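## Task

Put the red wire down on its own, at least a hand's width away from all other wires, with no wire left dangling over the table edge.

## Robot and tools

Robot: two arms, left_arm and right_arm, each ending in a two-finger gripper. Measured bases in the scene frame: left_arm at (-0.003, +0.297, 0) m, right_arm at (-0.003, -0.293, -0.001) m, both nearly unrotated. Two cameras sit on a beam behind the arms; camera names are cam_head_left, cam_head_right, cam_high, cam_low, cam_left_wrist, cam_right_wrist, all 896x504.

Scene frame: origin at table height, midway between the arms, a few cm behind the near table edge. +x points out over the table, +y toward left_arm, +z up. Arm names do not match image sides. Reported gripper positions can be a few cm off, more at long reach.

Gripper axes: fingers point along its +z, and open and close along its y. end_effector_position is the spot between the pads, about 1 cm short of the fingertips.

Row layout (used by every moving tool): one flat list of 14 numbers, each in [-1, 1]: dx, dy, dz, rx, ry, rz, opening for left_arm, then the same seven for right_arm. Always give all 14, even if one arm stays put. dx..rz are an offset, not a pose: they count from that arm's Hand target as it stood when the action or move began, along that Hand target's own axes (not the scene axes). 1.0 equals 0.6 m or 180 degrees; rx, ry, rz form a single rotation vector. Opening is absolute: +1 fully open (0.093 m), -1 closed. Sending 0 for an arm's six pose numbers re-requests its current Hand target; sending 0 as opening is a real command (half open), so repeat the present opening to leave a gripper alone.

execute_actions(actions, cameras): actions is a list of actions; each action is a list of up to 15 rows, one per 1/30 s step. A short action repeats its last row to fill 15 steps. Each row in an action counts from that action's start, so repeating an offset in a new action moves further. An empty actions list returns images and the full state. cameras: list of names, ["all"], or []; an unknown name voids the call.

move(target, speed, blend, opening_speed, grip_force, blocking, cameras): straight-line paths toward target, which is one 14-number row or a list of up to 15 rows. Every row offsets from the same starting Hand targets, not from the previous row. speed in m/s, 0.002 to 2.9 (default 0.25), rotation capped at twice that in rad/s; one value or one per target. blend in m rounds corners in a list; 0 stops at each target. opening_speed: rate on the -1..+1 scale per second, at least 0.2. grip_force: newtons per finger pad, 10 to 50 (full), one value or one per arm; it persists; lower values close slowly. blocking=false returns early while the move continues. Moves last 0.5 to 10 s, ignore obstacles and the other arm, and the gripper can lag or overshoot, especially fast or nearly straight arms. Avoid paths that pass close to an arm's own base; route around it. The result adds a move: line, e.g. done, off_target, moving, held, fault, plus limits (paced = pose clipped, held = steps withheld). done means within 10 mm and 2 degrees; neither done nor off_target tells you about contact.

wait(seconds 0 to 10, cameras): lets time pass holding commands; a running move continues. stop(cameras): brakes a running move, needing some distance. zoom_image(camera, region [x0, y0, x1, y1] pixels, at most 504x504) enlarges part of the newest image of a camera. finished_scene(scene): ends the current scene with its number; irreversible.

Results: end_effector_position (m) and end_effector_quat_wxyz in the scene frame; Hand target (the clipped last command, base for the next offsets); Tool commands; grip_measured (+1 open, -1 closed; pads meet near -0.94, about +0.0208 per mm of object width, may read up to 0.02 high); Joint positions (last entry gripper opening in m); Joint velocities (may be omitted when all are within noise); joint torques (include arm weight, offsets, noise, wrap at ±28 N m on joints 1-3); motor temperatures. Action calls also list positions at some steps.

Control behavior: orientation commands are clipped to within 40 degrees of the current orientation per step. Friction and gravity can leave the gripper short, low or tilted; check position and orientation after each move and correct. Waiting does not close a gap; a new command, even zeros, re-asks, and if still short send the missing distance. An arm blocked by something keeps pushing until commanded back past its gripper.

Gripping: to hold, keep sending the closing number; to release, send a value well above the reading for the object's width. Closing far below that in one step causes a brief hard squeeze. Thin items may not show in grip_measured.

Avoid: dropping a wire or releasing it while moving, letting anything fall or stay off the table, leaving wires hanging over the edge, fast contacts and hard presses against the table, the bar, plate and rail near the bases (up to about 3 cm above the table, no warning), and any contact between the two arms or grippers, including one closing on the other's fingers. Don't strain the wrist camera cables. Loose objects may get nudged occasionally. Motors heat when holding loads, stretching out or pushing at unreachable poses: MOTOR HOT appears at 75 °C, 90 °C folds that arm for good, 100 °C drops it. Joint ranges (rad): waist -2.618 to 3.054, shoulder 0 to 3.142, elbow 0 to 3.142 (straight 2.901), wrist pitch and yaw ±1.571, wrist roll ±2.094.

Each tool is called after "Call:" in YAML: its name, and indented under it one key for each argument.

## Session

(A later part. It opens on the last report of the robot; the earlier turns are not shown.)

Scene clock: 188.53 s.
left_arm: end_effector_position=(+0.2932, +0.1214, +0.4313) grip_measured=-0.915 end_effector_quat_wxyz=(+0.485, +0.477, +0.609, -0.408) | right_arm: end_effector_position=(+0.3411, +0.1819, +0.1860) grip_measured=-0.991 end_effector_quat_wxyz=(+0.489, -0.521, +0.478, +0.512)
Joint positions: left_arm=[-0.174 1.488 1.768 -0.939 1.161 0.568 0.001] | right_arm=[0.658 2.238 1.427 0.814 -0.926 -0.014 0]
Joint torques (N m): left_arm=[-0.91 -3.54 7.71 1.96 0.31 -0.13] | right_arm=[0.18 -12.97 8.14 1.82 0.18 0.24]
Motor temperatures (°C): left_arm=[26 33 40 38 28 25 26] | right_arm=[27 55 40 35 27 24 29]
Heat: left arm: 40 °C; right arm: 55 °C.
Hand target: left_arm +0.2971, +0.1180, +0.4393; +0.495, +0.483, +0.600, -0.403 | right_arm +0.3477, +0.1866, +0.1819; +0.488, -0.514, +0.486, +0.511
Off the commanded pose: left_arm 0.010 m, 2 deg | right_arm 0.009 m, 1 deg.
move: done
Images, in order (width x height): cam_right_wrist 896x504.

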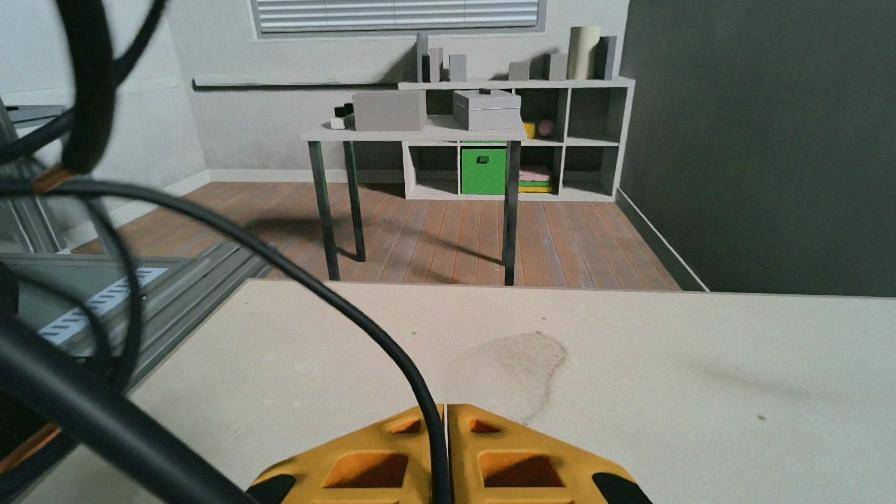

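Call:
move:
  target: [0,0,0,0,0,0,-0.921875,0.04,0,-0.45,0,0,0,-1]
  speed: 0.08
  cameras: ["cam_right_wrist","cam_left_wrist","cam_high","cam_low","cam_head_left"]

Call:
zoom_image:
  camera: "cam_left_wrist"
  region: [330, 180, 700, 480]

Call:
zoom_image:
  camera: "cam_head_left"
  region: [300, 60, 520, 220]

Scene clock: 196.10 s.
left_arm: end_effector_position=(+0.2942, +0.1218, +0.4306) grip_measured=-0.915 end_effector_quat_wxyz=(+0.485, +0.476, +0.611, -0.405) | right_arm: end_effector_position=(+0.3662, -0.0796, +0.1518) grip_measured=-0.991 end_effector_quat_wxyz=(+0.483, -0.508, +0.493, +0.515)
Joint positions: left_arm=[-0.174 1.488 1.768 -0.939 1.153 0.568 0.001] | right_arm=[0.065 2.057 0.947 1.074 -1.499 -0.014 0]
Joint torques (N m): left_arm=[-0.91 -3.51 7.71 1.94 0.38 -0.12] | right_arm=[-0.51 -14.24 3.43 1.53 -0.14 0]
Motor temperatures (°C): left_arm=[26 33 40 38 28 25 26] | right_arm=[27 57 40 35 27 24 30]
Heat: left arm: 40 °C; right arm: 57 °C.
Hand target: left_arm +0.2971, +0.1180, +0.4393; +0.495, +0.483, +0.600, -0.403 | right_arm +0.3616, -0.0831, +0.1585; +0.488, -0.514, +0.486, +0.511
Off the commanded pose: left_arm 0.010 m, 2 deg | right_arm 0.009 m, 1 deg.
move: done
Images, in order (width x height): cam_head_left 896x504, cam_high 896x504, cam_low 896x504, cam_left_wrist 896x504, cam_right_wrist 896x504.

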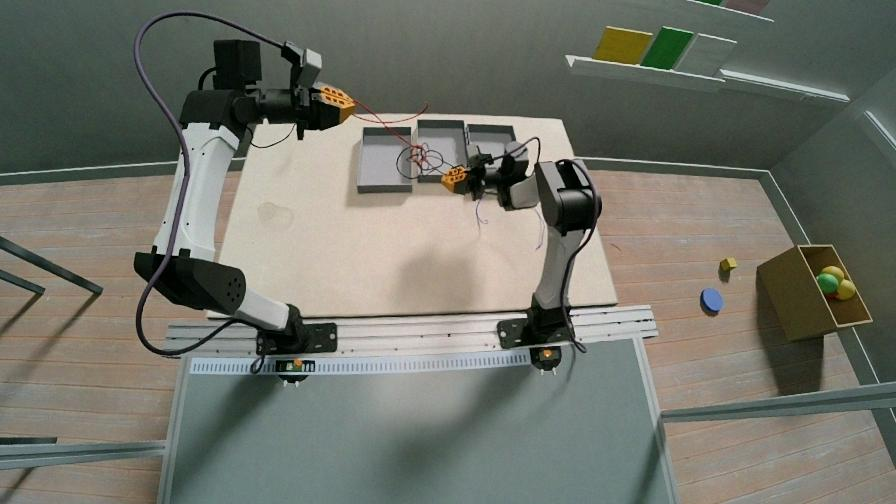

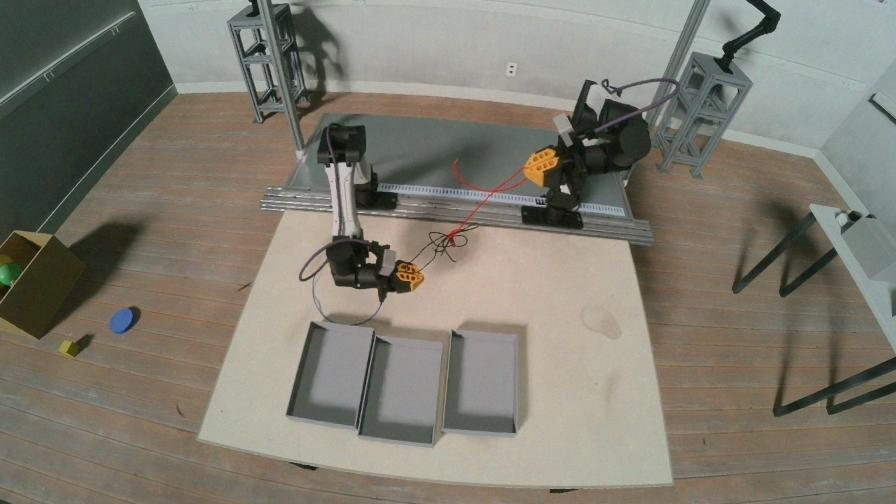

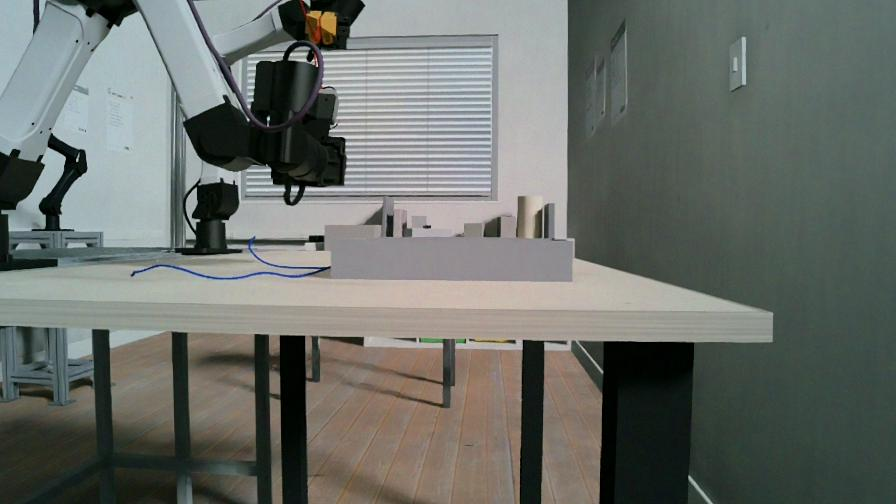

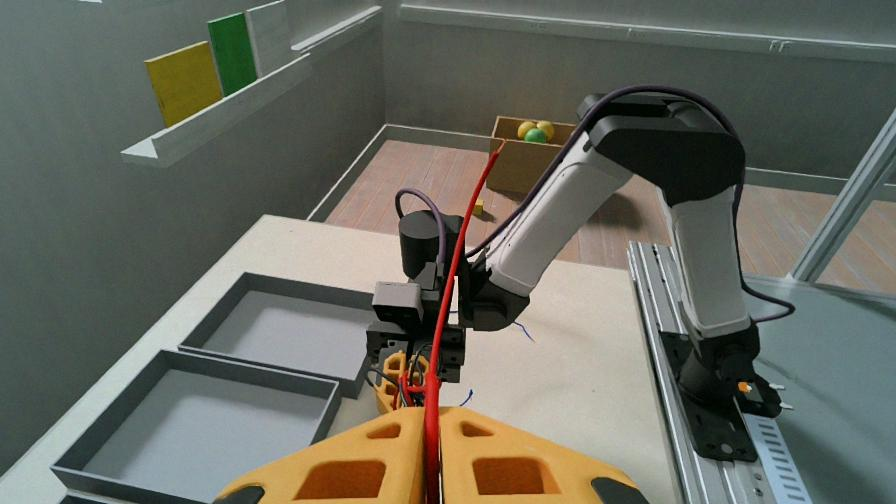

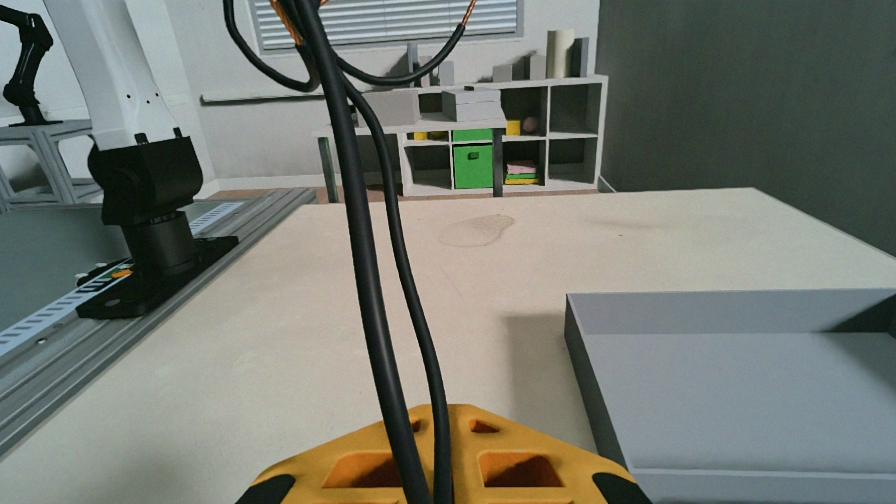

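Scaled by 1.362 from the camera's 896x504 image, which has a finer 1280x720 frame.

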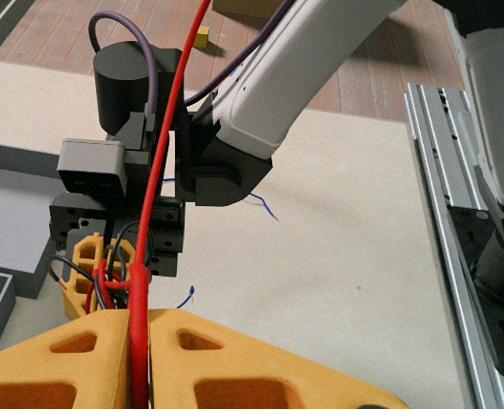

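Scaled by 2.291 from the camera's 896x504 image, which has a finer 1280x720 frame.

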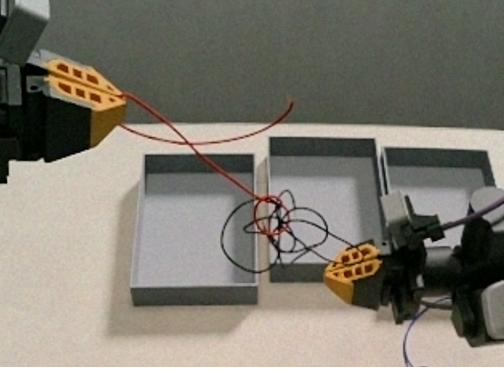

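Call:
move:
  target: [0,0,0,0,0,0,-0.921875,0.03,0.03,-0.2,0.1,0,0,-1]
  speed: 0.08
  cameras: ["cam_right_wrist","cam_left_wrist","cam_high","cam_low","cam_head_left"]

Call:
zoom_image:
  camera: "cam_left_wrist"
  region: [330, 180, 700, 480]

Call:
zoom_image:
  camera: "cam_head_left"
  region: [300, 60, 520, 220]

Scene clock: 201.50 s.
left_arm: end_effector_position=(+0.2958, +0.1202, +0.4283) grip_measured=-0.915 end_effector_quat_wxyz=(+0.482, +0.476, +0.613, -0.407) | right_arm: end_effector_position=(+0.3527, -0.1995, +0.1382) grip_measured=-0.991 end_effector_quat_wxyz=(+0.559, -0.432, +0.559, +0.434)
Joint positions: left_arm=[-0.178 1.495 1.768 -0.939 1.151 0.568 0.001] | right_arm=[-0.272 1.963 0.679 1.263 -1.537 -0.017 0]
Joint torques (N m): left_arm=[-0.57 -4.05 7.69 1.94 0.4 -0.11] | right_arm=[-1.24 -11.26 2.7 1.47 -0.05 0.09]
Motor temperatures (°C): left_arm=[26 33 40 38 28 25 26] | right_arm=[27 58 39 35 27 24 30]
Heat: left arm: 40 °C; right arm: 58 °C.
Hand target: left_arm +0.2971, +0.1180, +0.4392; +0.495, +0.483, +0.600, -0.403 | right_arm +0.3497, -0.2039, +0.1405; +0.562, -0.431, +0.560, +0.428
Off the commanded pose: left_arm 0.011 m, 2 deg | right_arm 0.006 m, 1 deg.
move: off_target (left_arm)
Images, in order (width x height): cam_head_left 896x504, cam_high 896x504, cam_low 896x504, cam_left_wrist 896x504, cam_right_wrist 896x504.

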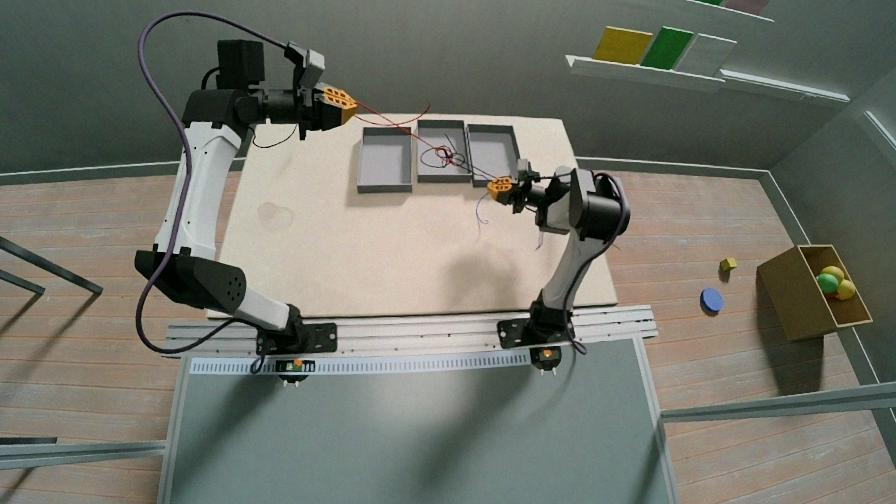

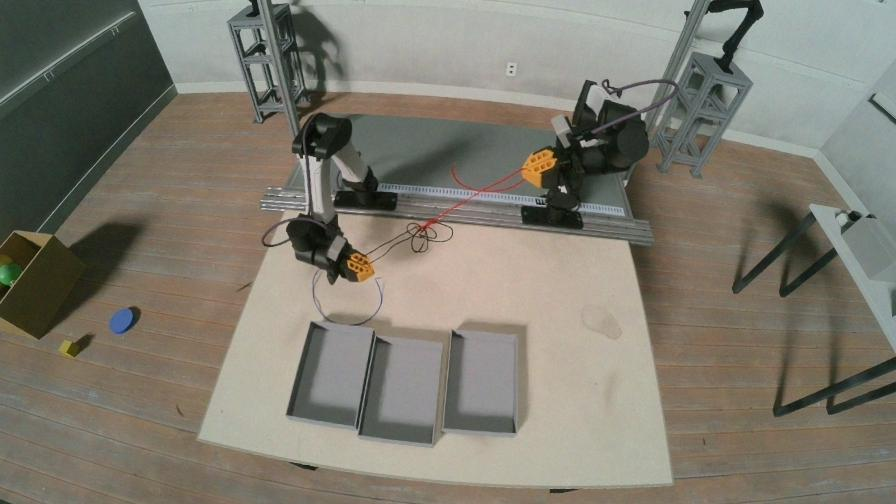

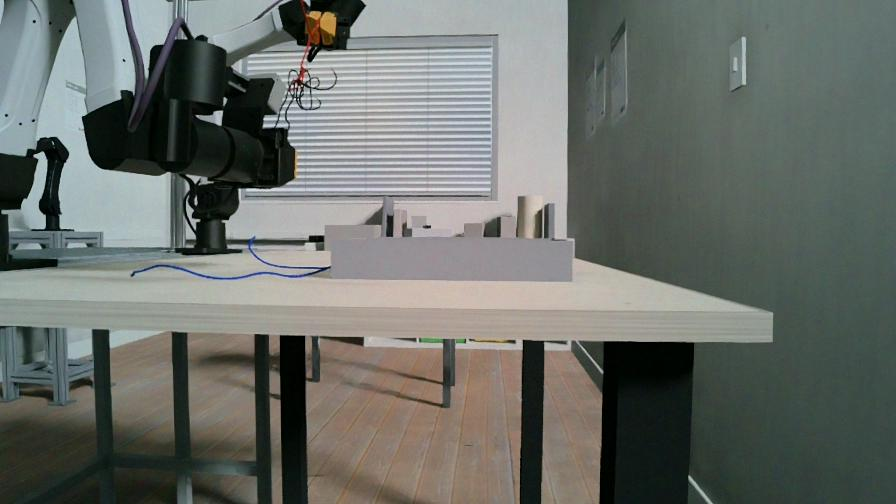

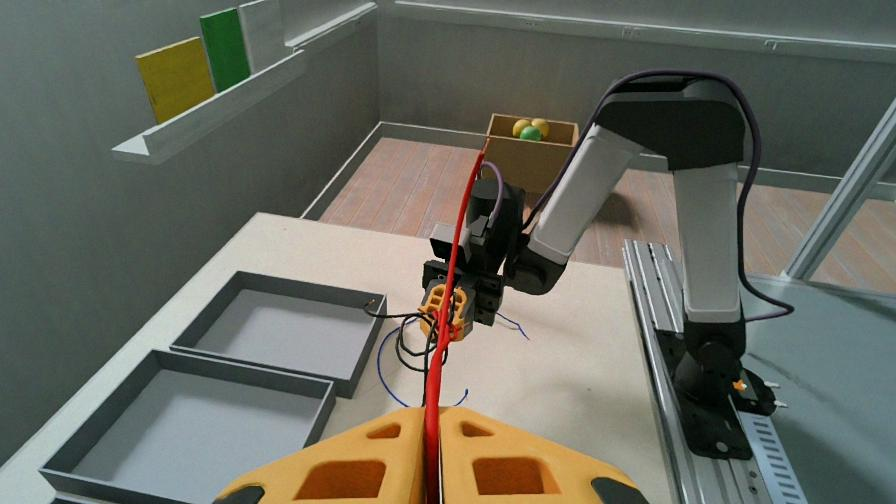

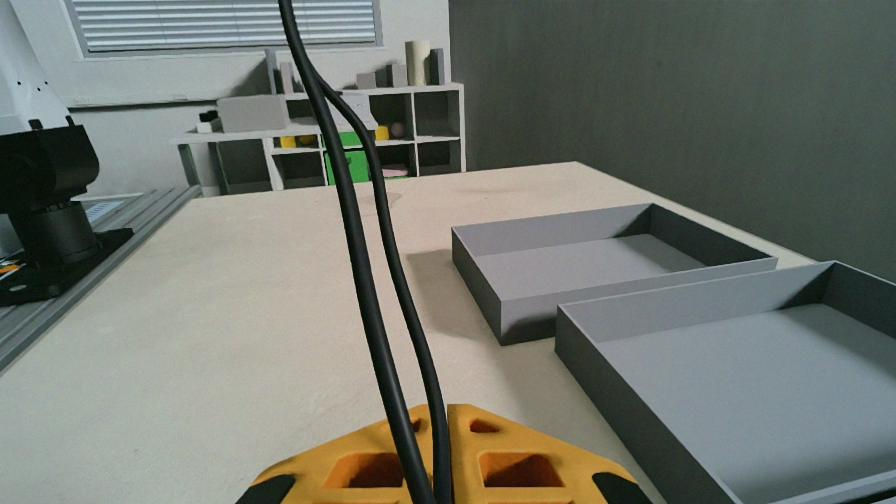

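Scaled by 1.362 from the camera's 896x504 image, which has a finer 1280x720 frame.

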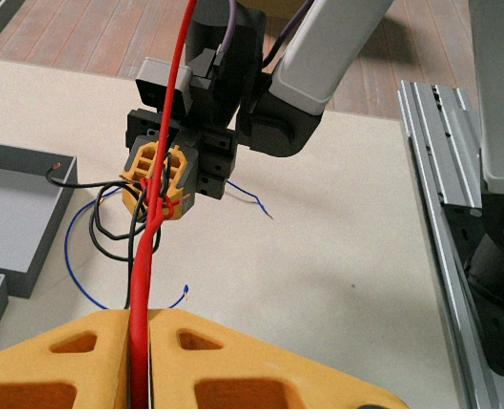

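Scaled by 2.291 from the camera's 896x504 image, which has a finer 1280x720 frame.

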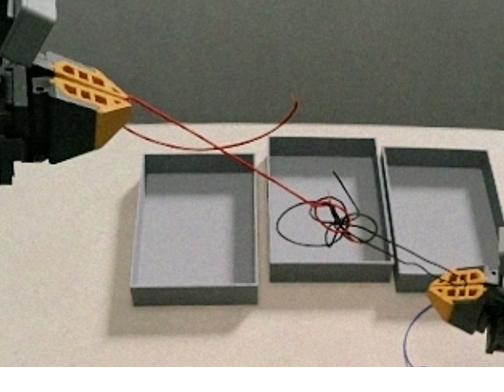

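Call:
move:
  target: [0.01,0.018,-0.08,0,0,0,-0.921875,0.0,0,-0.2,0.12,0,0,-1]
  speed: 0.06
  cameras: ["cam_right_wrist","cam_left_wrist","cam_high","cam_low","cam_head_left"]

Call:
zoom_image:
  camera: "cam_left_wrist"
  region: [330, 180, 700, 480]

Call:
zoom_image:
  camera: "cam_head_left"
  region: [300, 60, 520, 220]

Scene clock: 219.27 s.
left_arm: end_effector_position=(+0.2962, +0.1675, +0.4372) grip_measured=-0.915 end_effector_quat_wxyz=(+0.488, +0.476, +0.610, -0.404) | right_arm: end_effector_position=(+0.3205, -0.3197, +0.1404) grip_measured=-0.992 end_effector_quat_wxyz=(+0.635, -0.326, +0.627, +0.314)
Joint positions: left_arm=[-0.009 1.606 1.993 -1.355 1.267 0.902 0.001] | right_arm=[-0.681 1.858 0.491 1.379 -1.566 -0.006 0]
Joint torques (N m): left_arm=[0.05 -3.93 6.84 1.19 0.64 0.17] | right_arm=[-0.39 -9.31 2.36 1.42 0.02 0.29]
Motor temperatures (°C): left_arm=[26 33 41 38 28 25 26] | right_arm=[27 55 37 34 27 24 30]
Heat: left arm: 41 °C; right arm: 55 °C.
Hand target: left_arm +0.2976, +0.1675, +0.4422; +0.495, +0.483, +0.600, -0.403 | right_arm +0.3184, -0.3197, +0.1405; +0.633, -0.319, +0.631, +0.316
Off the commanded pose: left_arm 0.005 m, 2 deg | right_arm 0.002 m, 1 deg.
move: done
Images, in order (width x height): cam_head_left 896x504, cam_high 896x504, cam_low 896x504, cam_left_wrist 896x504, cam_right_wrist 896x504.

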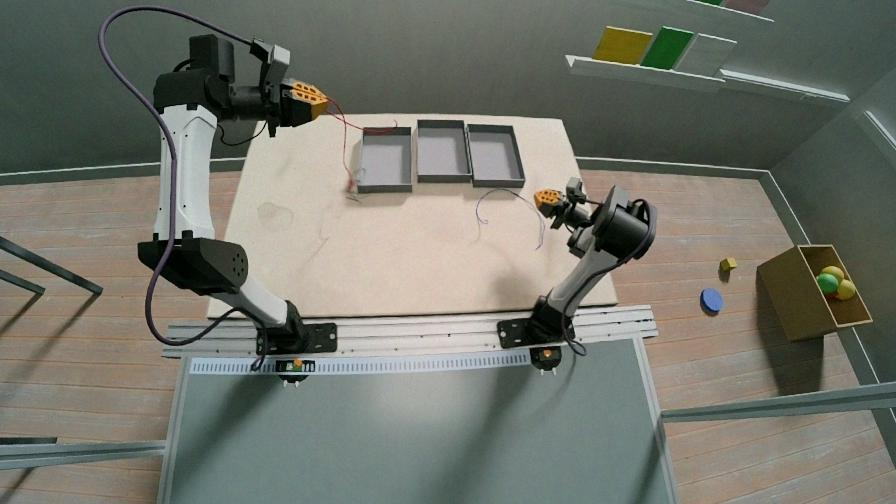

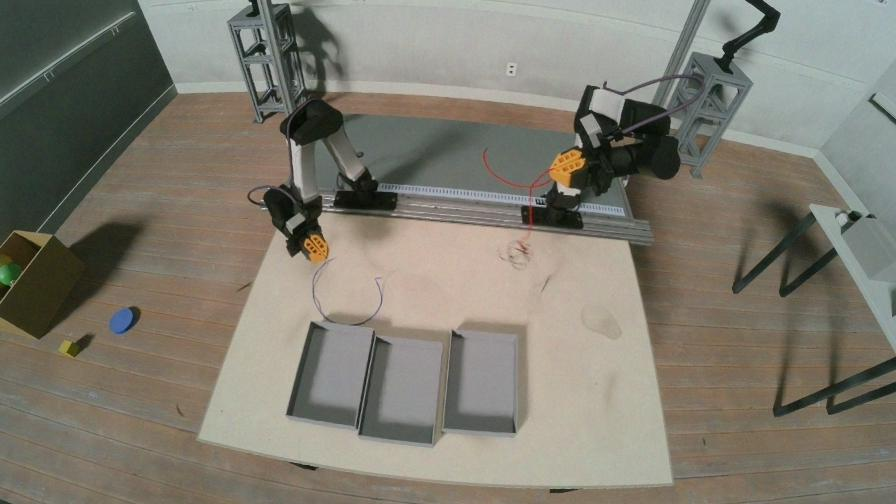

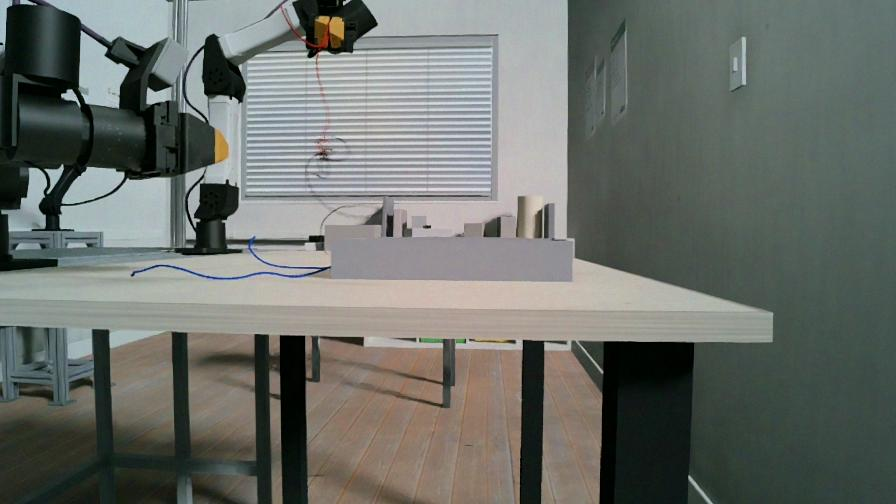

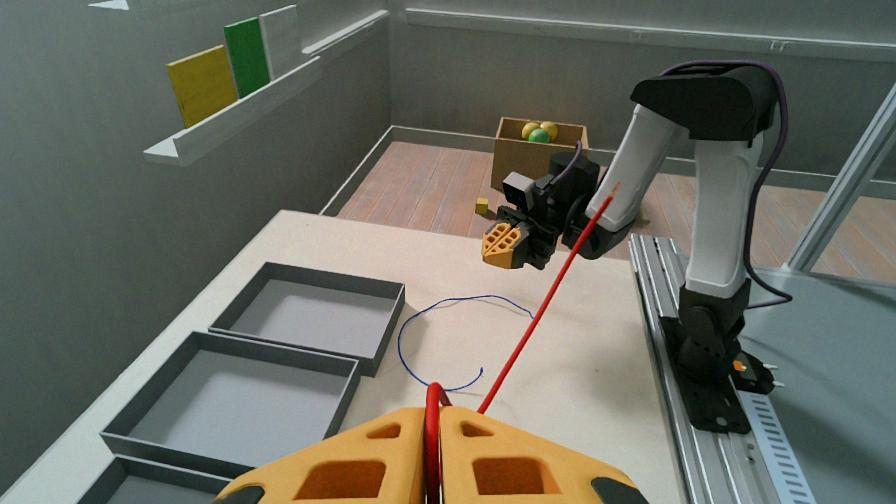

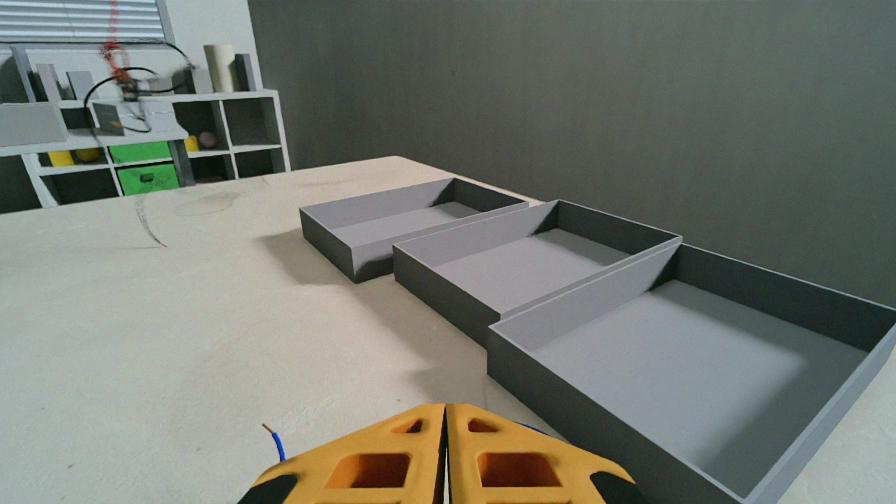

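Scaled by 1.362 from the camera's 896x504 image, which has a finer 1280x720 frame.

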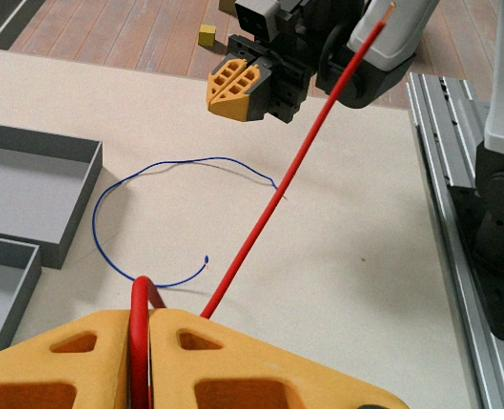

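Scaled by 2.291 from the camera's 896x504 image, which has a finer 1280x720 frame.

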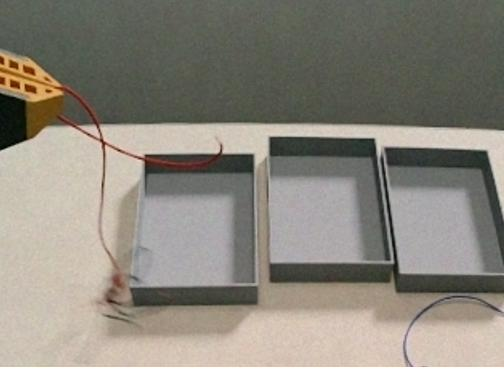

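Call:
move:
  target: [0,0,0,0,0,0,-0.921875,-0.1,0.207,0.22,-0.22,0,0,0.3]
  speed: 0.2
  cameras: ["cam_right_wrist","cam_left_wrist","cam_low","cam_high"]

Call:
zoom_image:
  camera: "cam_right_wrist"
  region: [250, 0, 650, 300]

Call:
zoom_image:
  camera: "cam_low"
  region: [270, 20, 400, 240]

Scene clock: 225.50 s.
left_arm: end_effector_position=(+0.2958, +0.1674, +0.4369) grip_measured=-0.915 end_effector_quat_wxyz=(+0.487, +0.476, +0.610, -0.404) | right_arm: end_effector_position=(+0.2954, -0.1403, +0.1929) grip_measured=+0.299 end_effector_quat_wxyz=(+0.512, -0.482, +0.516, +0.488)
Joint positions: left_arm=[-0.009 1.606 1.993 -1.359 1.268 0.905 0.001] | right_arm=[-0.107 1.722 0.584 1.34 -1.566 0.216 0.06]
Joint torques (N m): left_arm=[0.02 -3.82 7.05 1.21 0.63 0.14] | right_arm=[0.75 -9.05 6.2 1.33 0.14 0.19]
Motor temperatures (°C): left_arm=[26 33 40 37 28 25 26] | right_arm=[27 55 36 34 27 24 30]
Heat: left arm: 40 °C; right arm: 55 °C.
Hand target: left_arm +0.2976, +0.1675, +0.4422; +0.495, +0.483, +0.600, -0.403 | right_arm +0.2974, -0.1395, +0.2002; +0.488, -0.514, +0.486, +0.511
Off the commanded pose: left_arm 0.006 m, 2 deg | right_arm 0.008 m, 6 deg.
joint sent to its limit (right arm) — joint 5 (wrist yaw), lower limit. The joint targets are off in orientation, not in position.
move: off_target (right_arm)
Images, in order (width x height): cam_high 896x504, cam_low 896x504, cam_left_wrist 896x504, cam_right_wrist 896x504.

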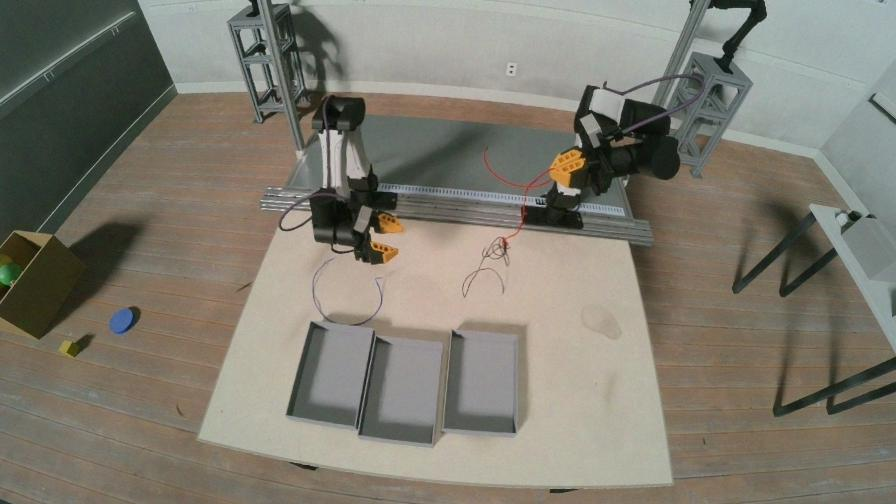

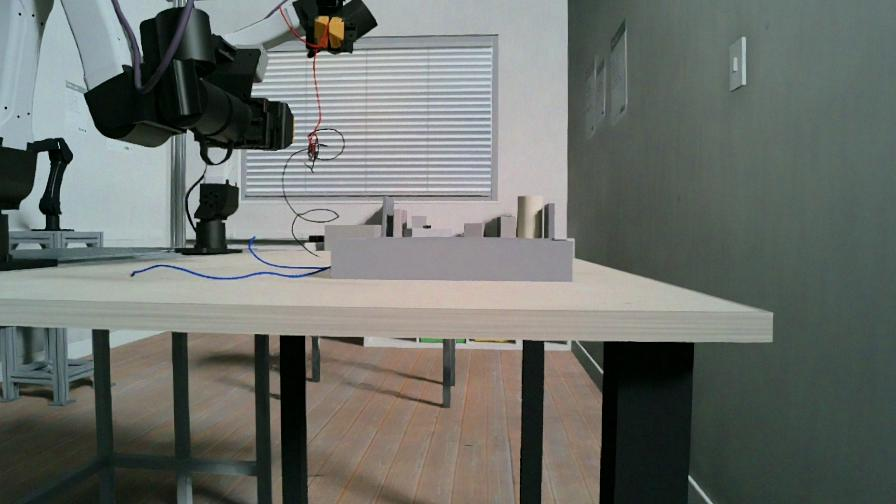

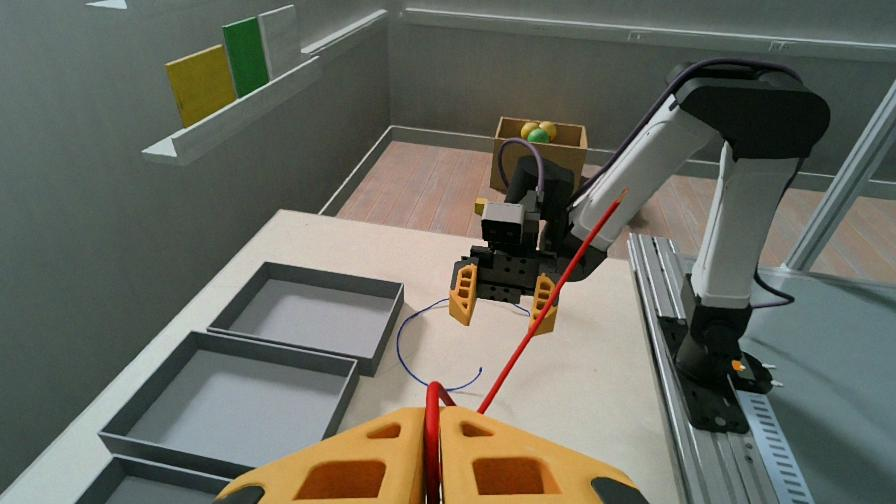

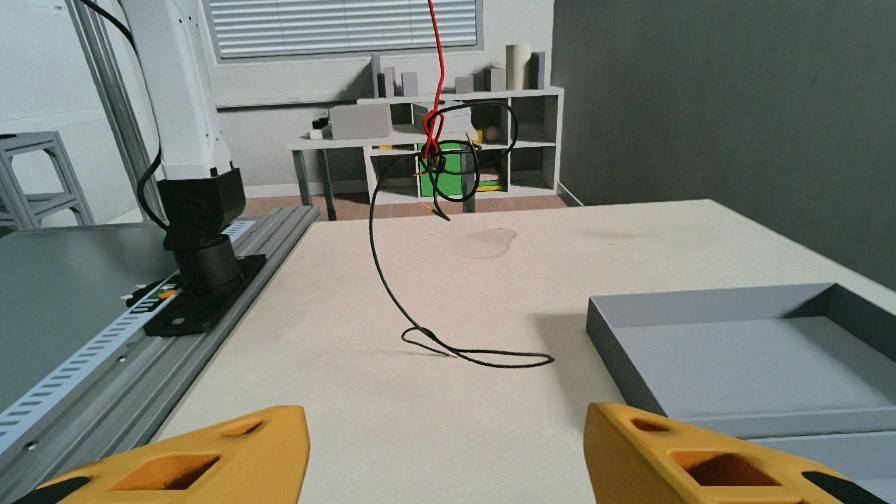

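Scaled by 1.260 from the camera's 896x504 image, which has a finer 1280x720 frame.

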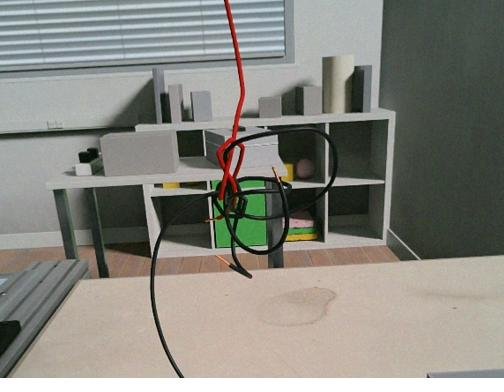

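Scaled by 2.291 from the camera's 896x504 image, which has a finer 1280x720 frame.

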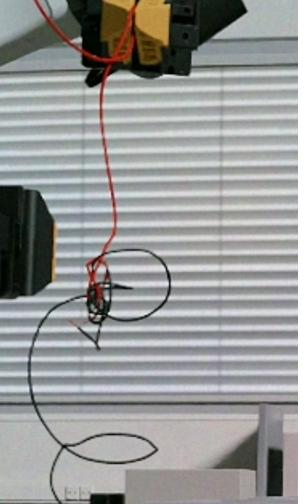

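Call:
move:
  target: [0,0,0,0,0,0,-0.921875,0.078,0.072,0.31,0,0,0,0.3]
  speed: 0.15
  cameras: ["cam_right_wrist"]

Scene clock: 231.63 s.
left_arm: end_effector_position=(+0.2958, +0.1674, +0.4369) grip_measured=-0.915 end_effector_quat_wxyz=(+0.487, +0.476, +0.610, -0.404) | right_arm: end_effector_position=(+0.2387, +0.0397, +0.1514) grip_measured=+0.299 end_effector_quat_wxyz=(+0.475, -0.512, +0.492, +0.520)
Joint positions: left_arm=[-0.009 1.606 1.993 -1.359 1.268 0.905 0.001] | right_arm=[0.523 1.852 0.604 1.231 -1.06 0.012 0.06]
Joint torques (N m): left_arm=[0.06 -3.85 7.05 1.23 0.63 0.16] | right_arm=[0.8 -7.64 5.98 1.92 0.16 -0.06]
Heat: left arm: 40 °C; right arm: 53 °C.
Hand target: left_arm +0.2976, +0.1675, +0.4422; +0.495, +0.483, +0.600, -0.403 | right_arm +0.2452, +0.0440, +0.1528; +0.488, -0.514, +0.486, +0.511
Off the commanded pose: left_arm 0.006 m, 2 deg | right_arm 0.008 m, 2 deg.
move: done
Images, in order (width x height): cam_right_wrist 896x504.

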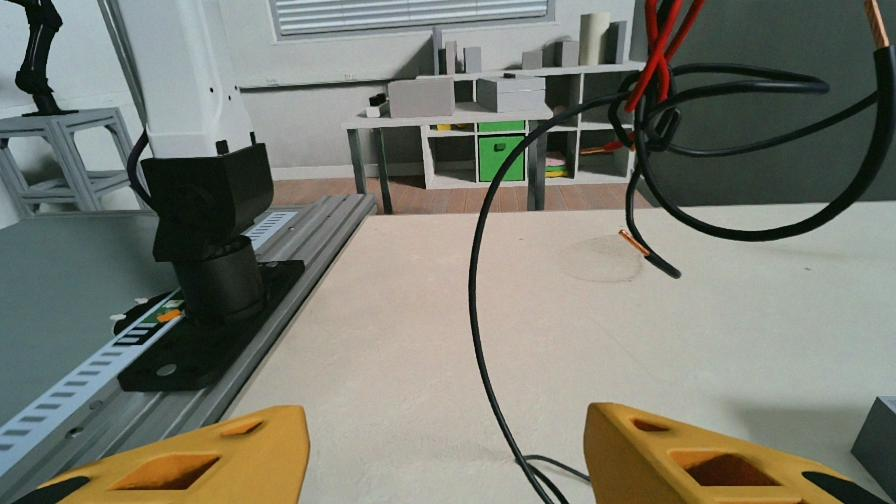

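Call:
move:
  target:
    - [0,0,0,0,0,0,-0.921875,0.01,-0.028,0.185,0,0,0,0.3]
    - [0,0,0,0,0,0,-0.921875,0.01,-0.028,0.185,0,0,0,-1]
  speed: 0.12
  opening_speed: 1.2
  cameras: ["cam_right_wrist"]

Scene clock: 237.53 s.
left_arm: end_effector_position=(+0.2958, +0.1674, +0.4370) grip_measured=-0.915 end_effector_quat_wxyz=(+0.487, +0.476, +0.610, -0.405) | right_arm: end_effector_position=(+0.2510, +0.1502, +0.1499) grip_measured=-0.988 end_effector_quat_wxyz=(+0.483, -0.514, +0.484, +0.518)
Joint positions: left_arm=[-0.009 1.606 1.993 -1.359 1.268 0.905 0.001] | right_arm=[0.75 2.079 0.953 1.13 -0.832 0.012 0]
Joint torques (N m): left_arm=[0.02 -3.89 7.05 1.21 0.63 0.16] | right_arm=[0.66 -10.26 6.58 1.88 0.13 -0.08]
Heat: left arm: 39 °C; right arm: 53 °C.
Hand target: left_arm +0.2976, +0.1675, +0.4422; +0.495, +0.483, +0.600, -0.403 | right_arm +0.2564, +0.1557, +0.1466; +0.488, -0.514, +0.486, +0.511
Off the commanded pose: left_arm 0.006 m, 2 deg | right_arm 0.008 m, 1 deg.
move: done
Images, in order (width x height): cam_right_wrist 896x504.

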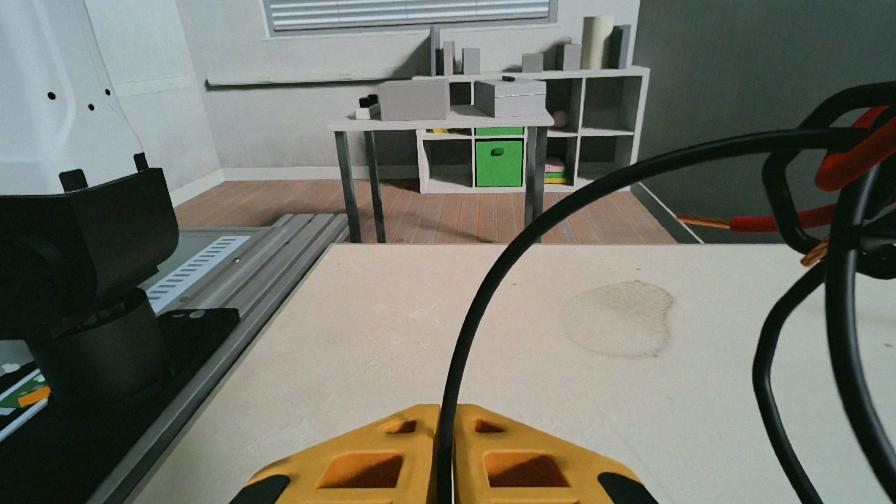

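Call:
move:
  target:
    - [0,0,0,0,0,0,-0.921875,0,-0.1,-0.4,0,0,0,-1]
    - [0.02,0.018,-0.08,0,0,0,-0.921875,0,-0.1,-0.6,0.1,0,0,-1]
  blend: [0.03,0]
  speed: 0.08
  cameras: ["cam_right_wrist","cam_left_wrist","cam_high","cam_low","cam_head_left"]

Call:
zoom_image:
  camera: "cam_head_left"
  region: [300, 60, 520, 220]

Scene clock: 246.80 s.
left_arm: end_effector_position=(+0.3070, +0.2181, +0.4275) grip_measured=-0.920 end_effector_quat_wxyz=(+0.508, +0.436, +0.625, -0.401) | right_arm: end_effector_position=(+0.3387, -0.2000, +0.1500) grip_measured=-0.988 end_effector_quat_wxyz=(+0.566, -0.429, +0.560, +0.427)
Joint positions: left_arm=[0.168 1.677 2.05 -1.6 1.343 1.151 0.001] | right_arm=[-0.283 1.916 0.61 1.407 -1.529 0.095 0]
Joint torques (N m): left_arm=[0.23 -7.9 4.68 1.09 0.72 0.16] | right_arm=[-0.21 -9.47 2.7 1.4 -0.04 0.03]
Motor temperatures (°C): left_arm=[26 34 39 35 28 25 26] | right_arm=[27 55 36 34 27 24 30]
Heat: left arm: 39 °C; right arm: 55 °C.
Hand target: left_arm +0.2979, +0.2181, +0.4392; +0.495, +0.483, +0.600, -0.403 | right_arm +0.3345, -0.2009, +0.1476; +0.562, -0.431, +0.560, +0.428
Off the commanded pose: left_arm 0.015 m, 6 deg | right_arm 0.005 m, 1 deg.
joint read past its limit (left arm) — joint 4 (wrist pitch), lower limit.
joint sent to its limit (left arm) — joint 4 (wrist pitch), lower limit. The joint targets are off in orientation, not in position.
move: off_target (left_arm)
Images, in order (width x height): cam_head_left 896x504, cam_high 896x504, cam_low 896x504, cam_left_wrist 896x504, cam_right_wrist 896x504.

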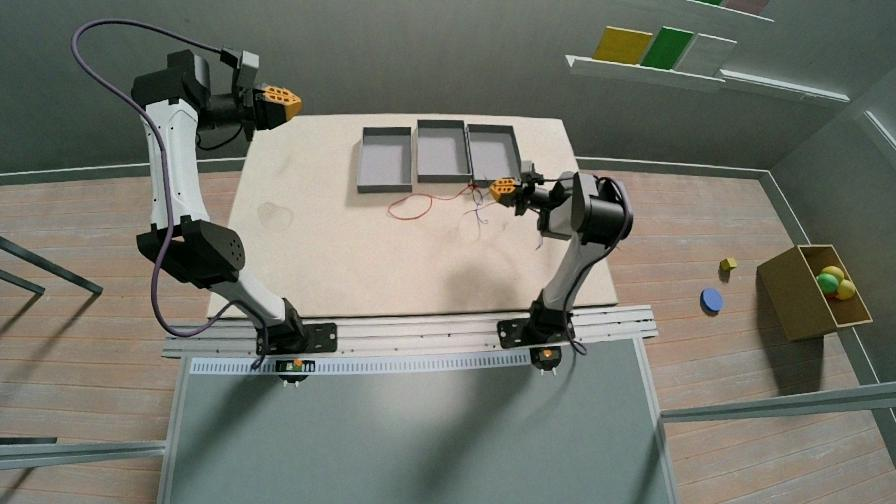

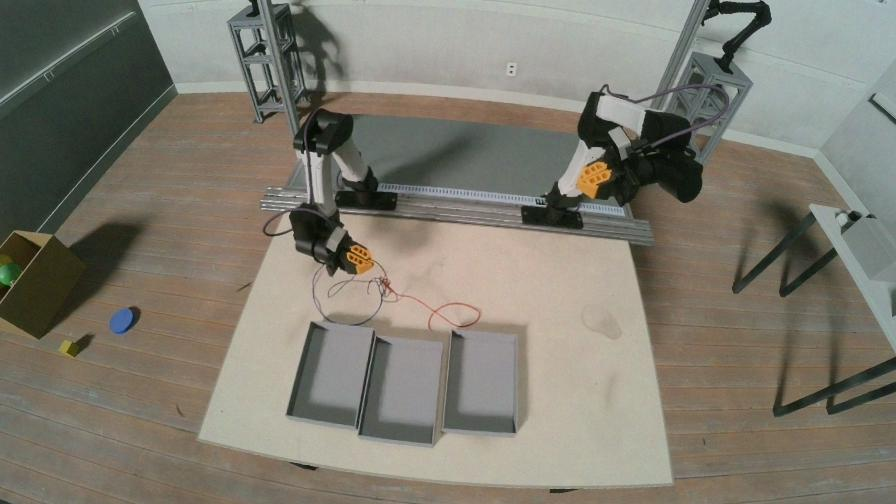

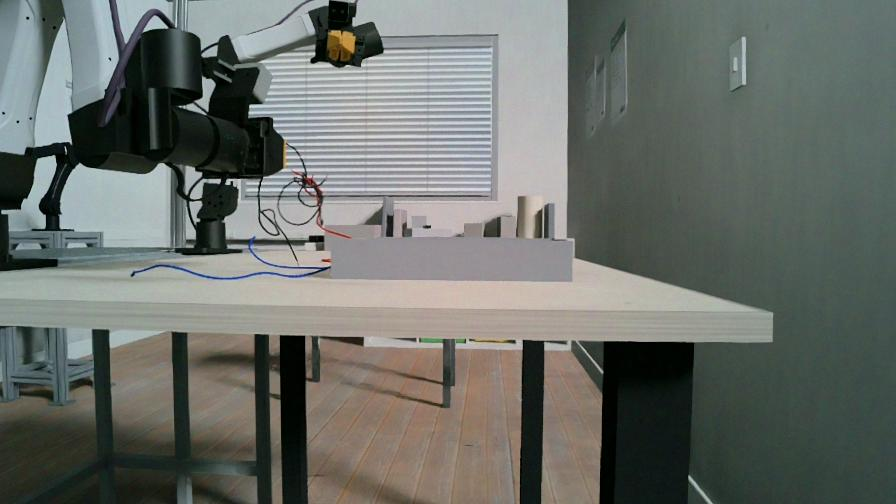

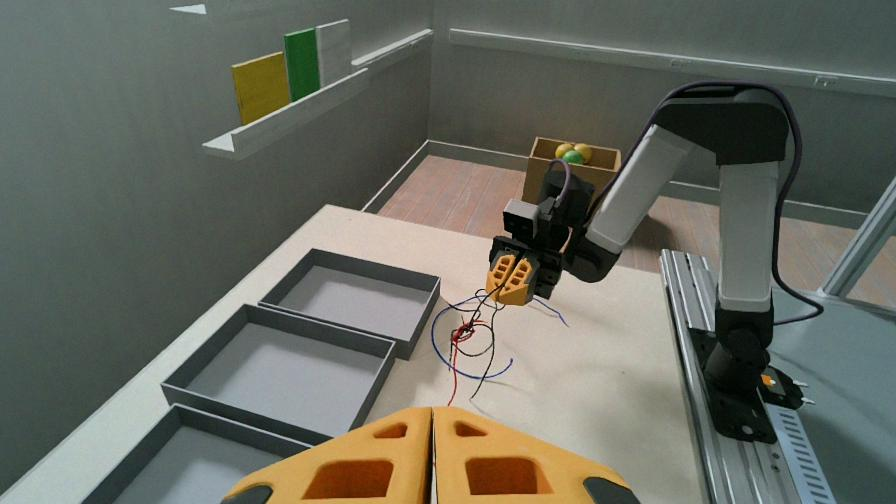

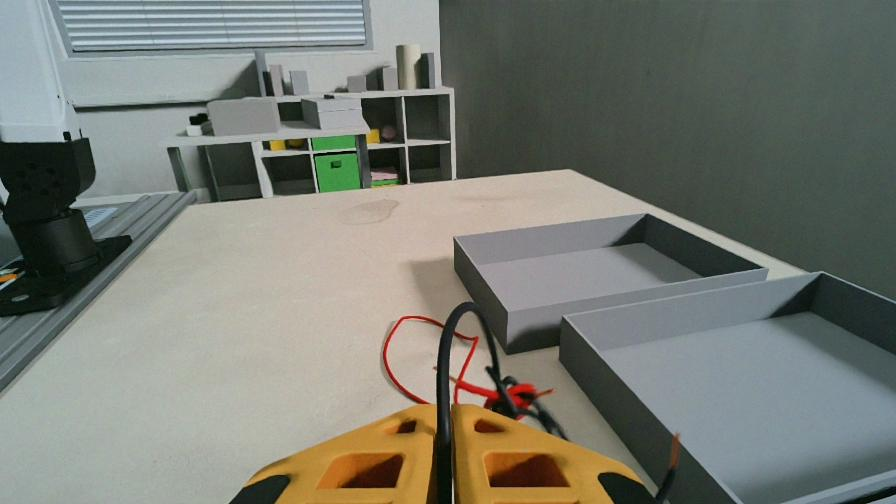

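Scaled by 2.291 from the camera's 896x504 image, which has a finer 1280x720 frame.

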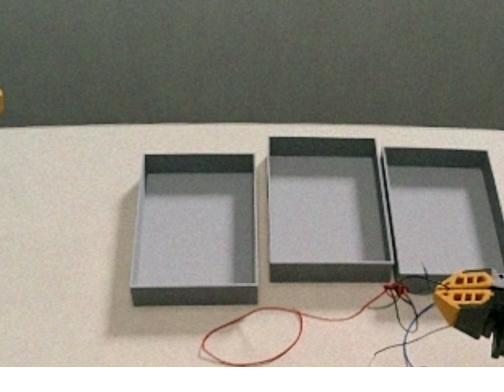

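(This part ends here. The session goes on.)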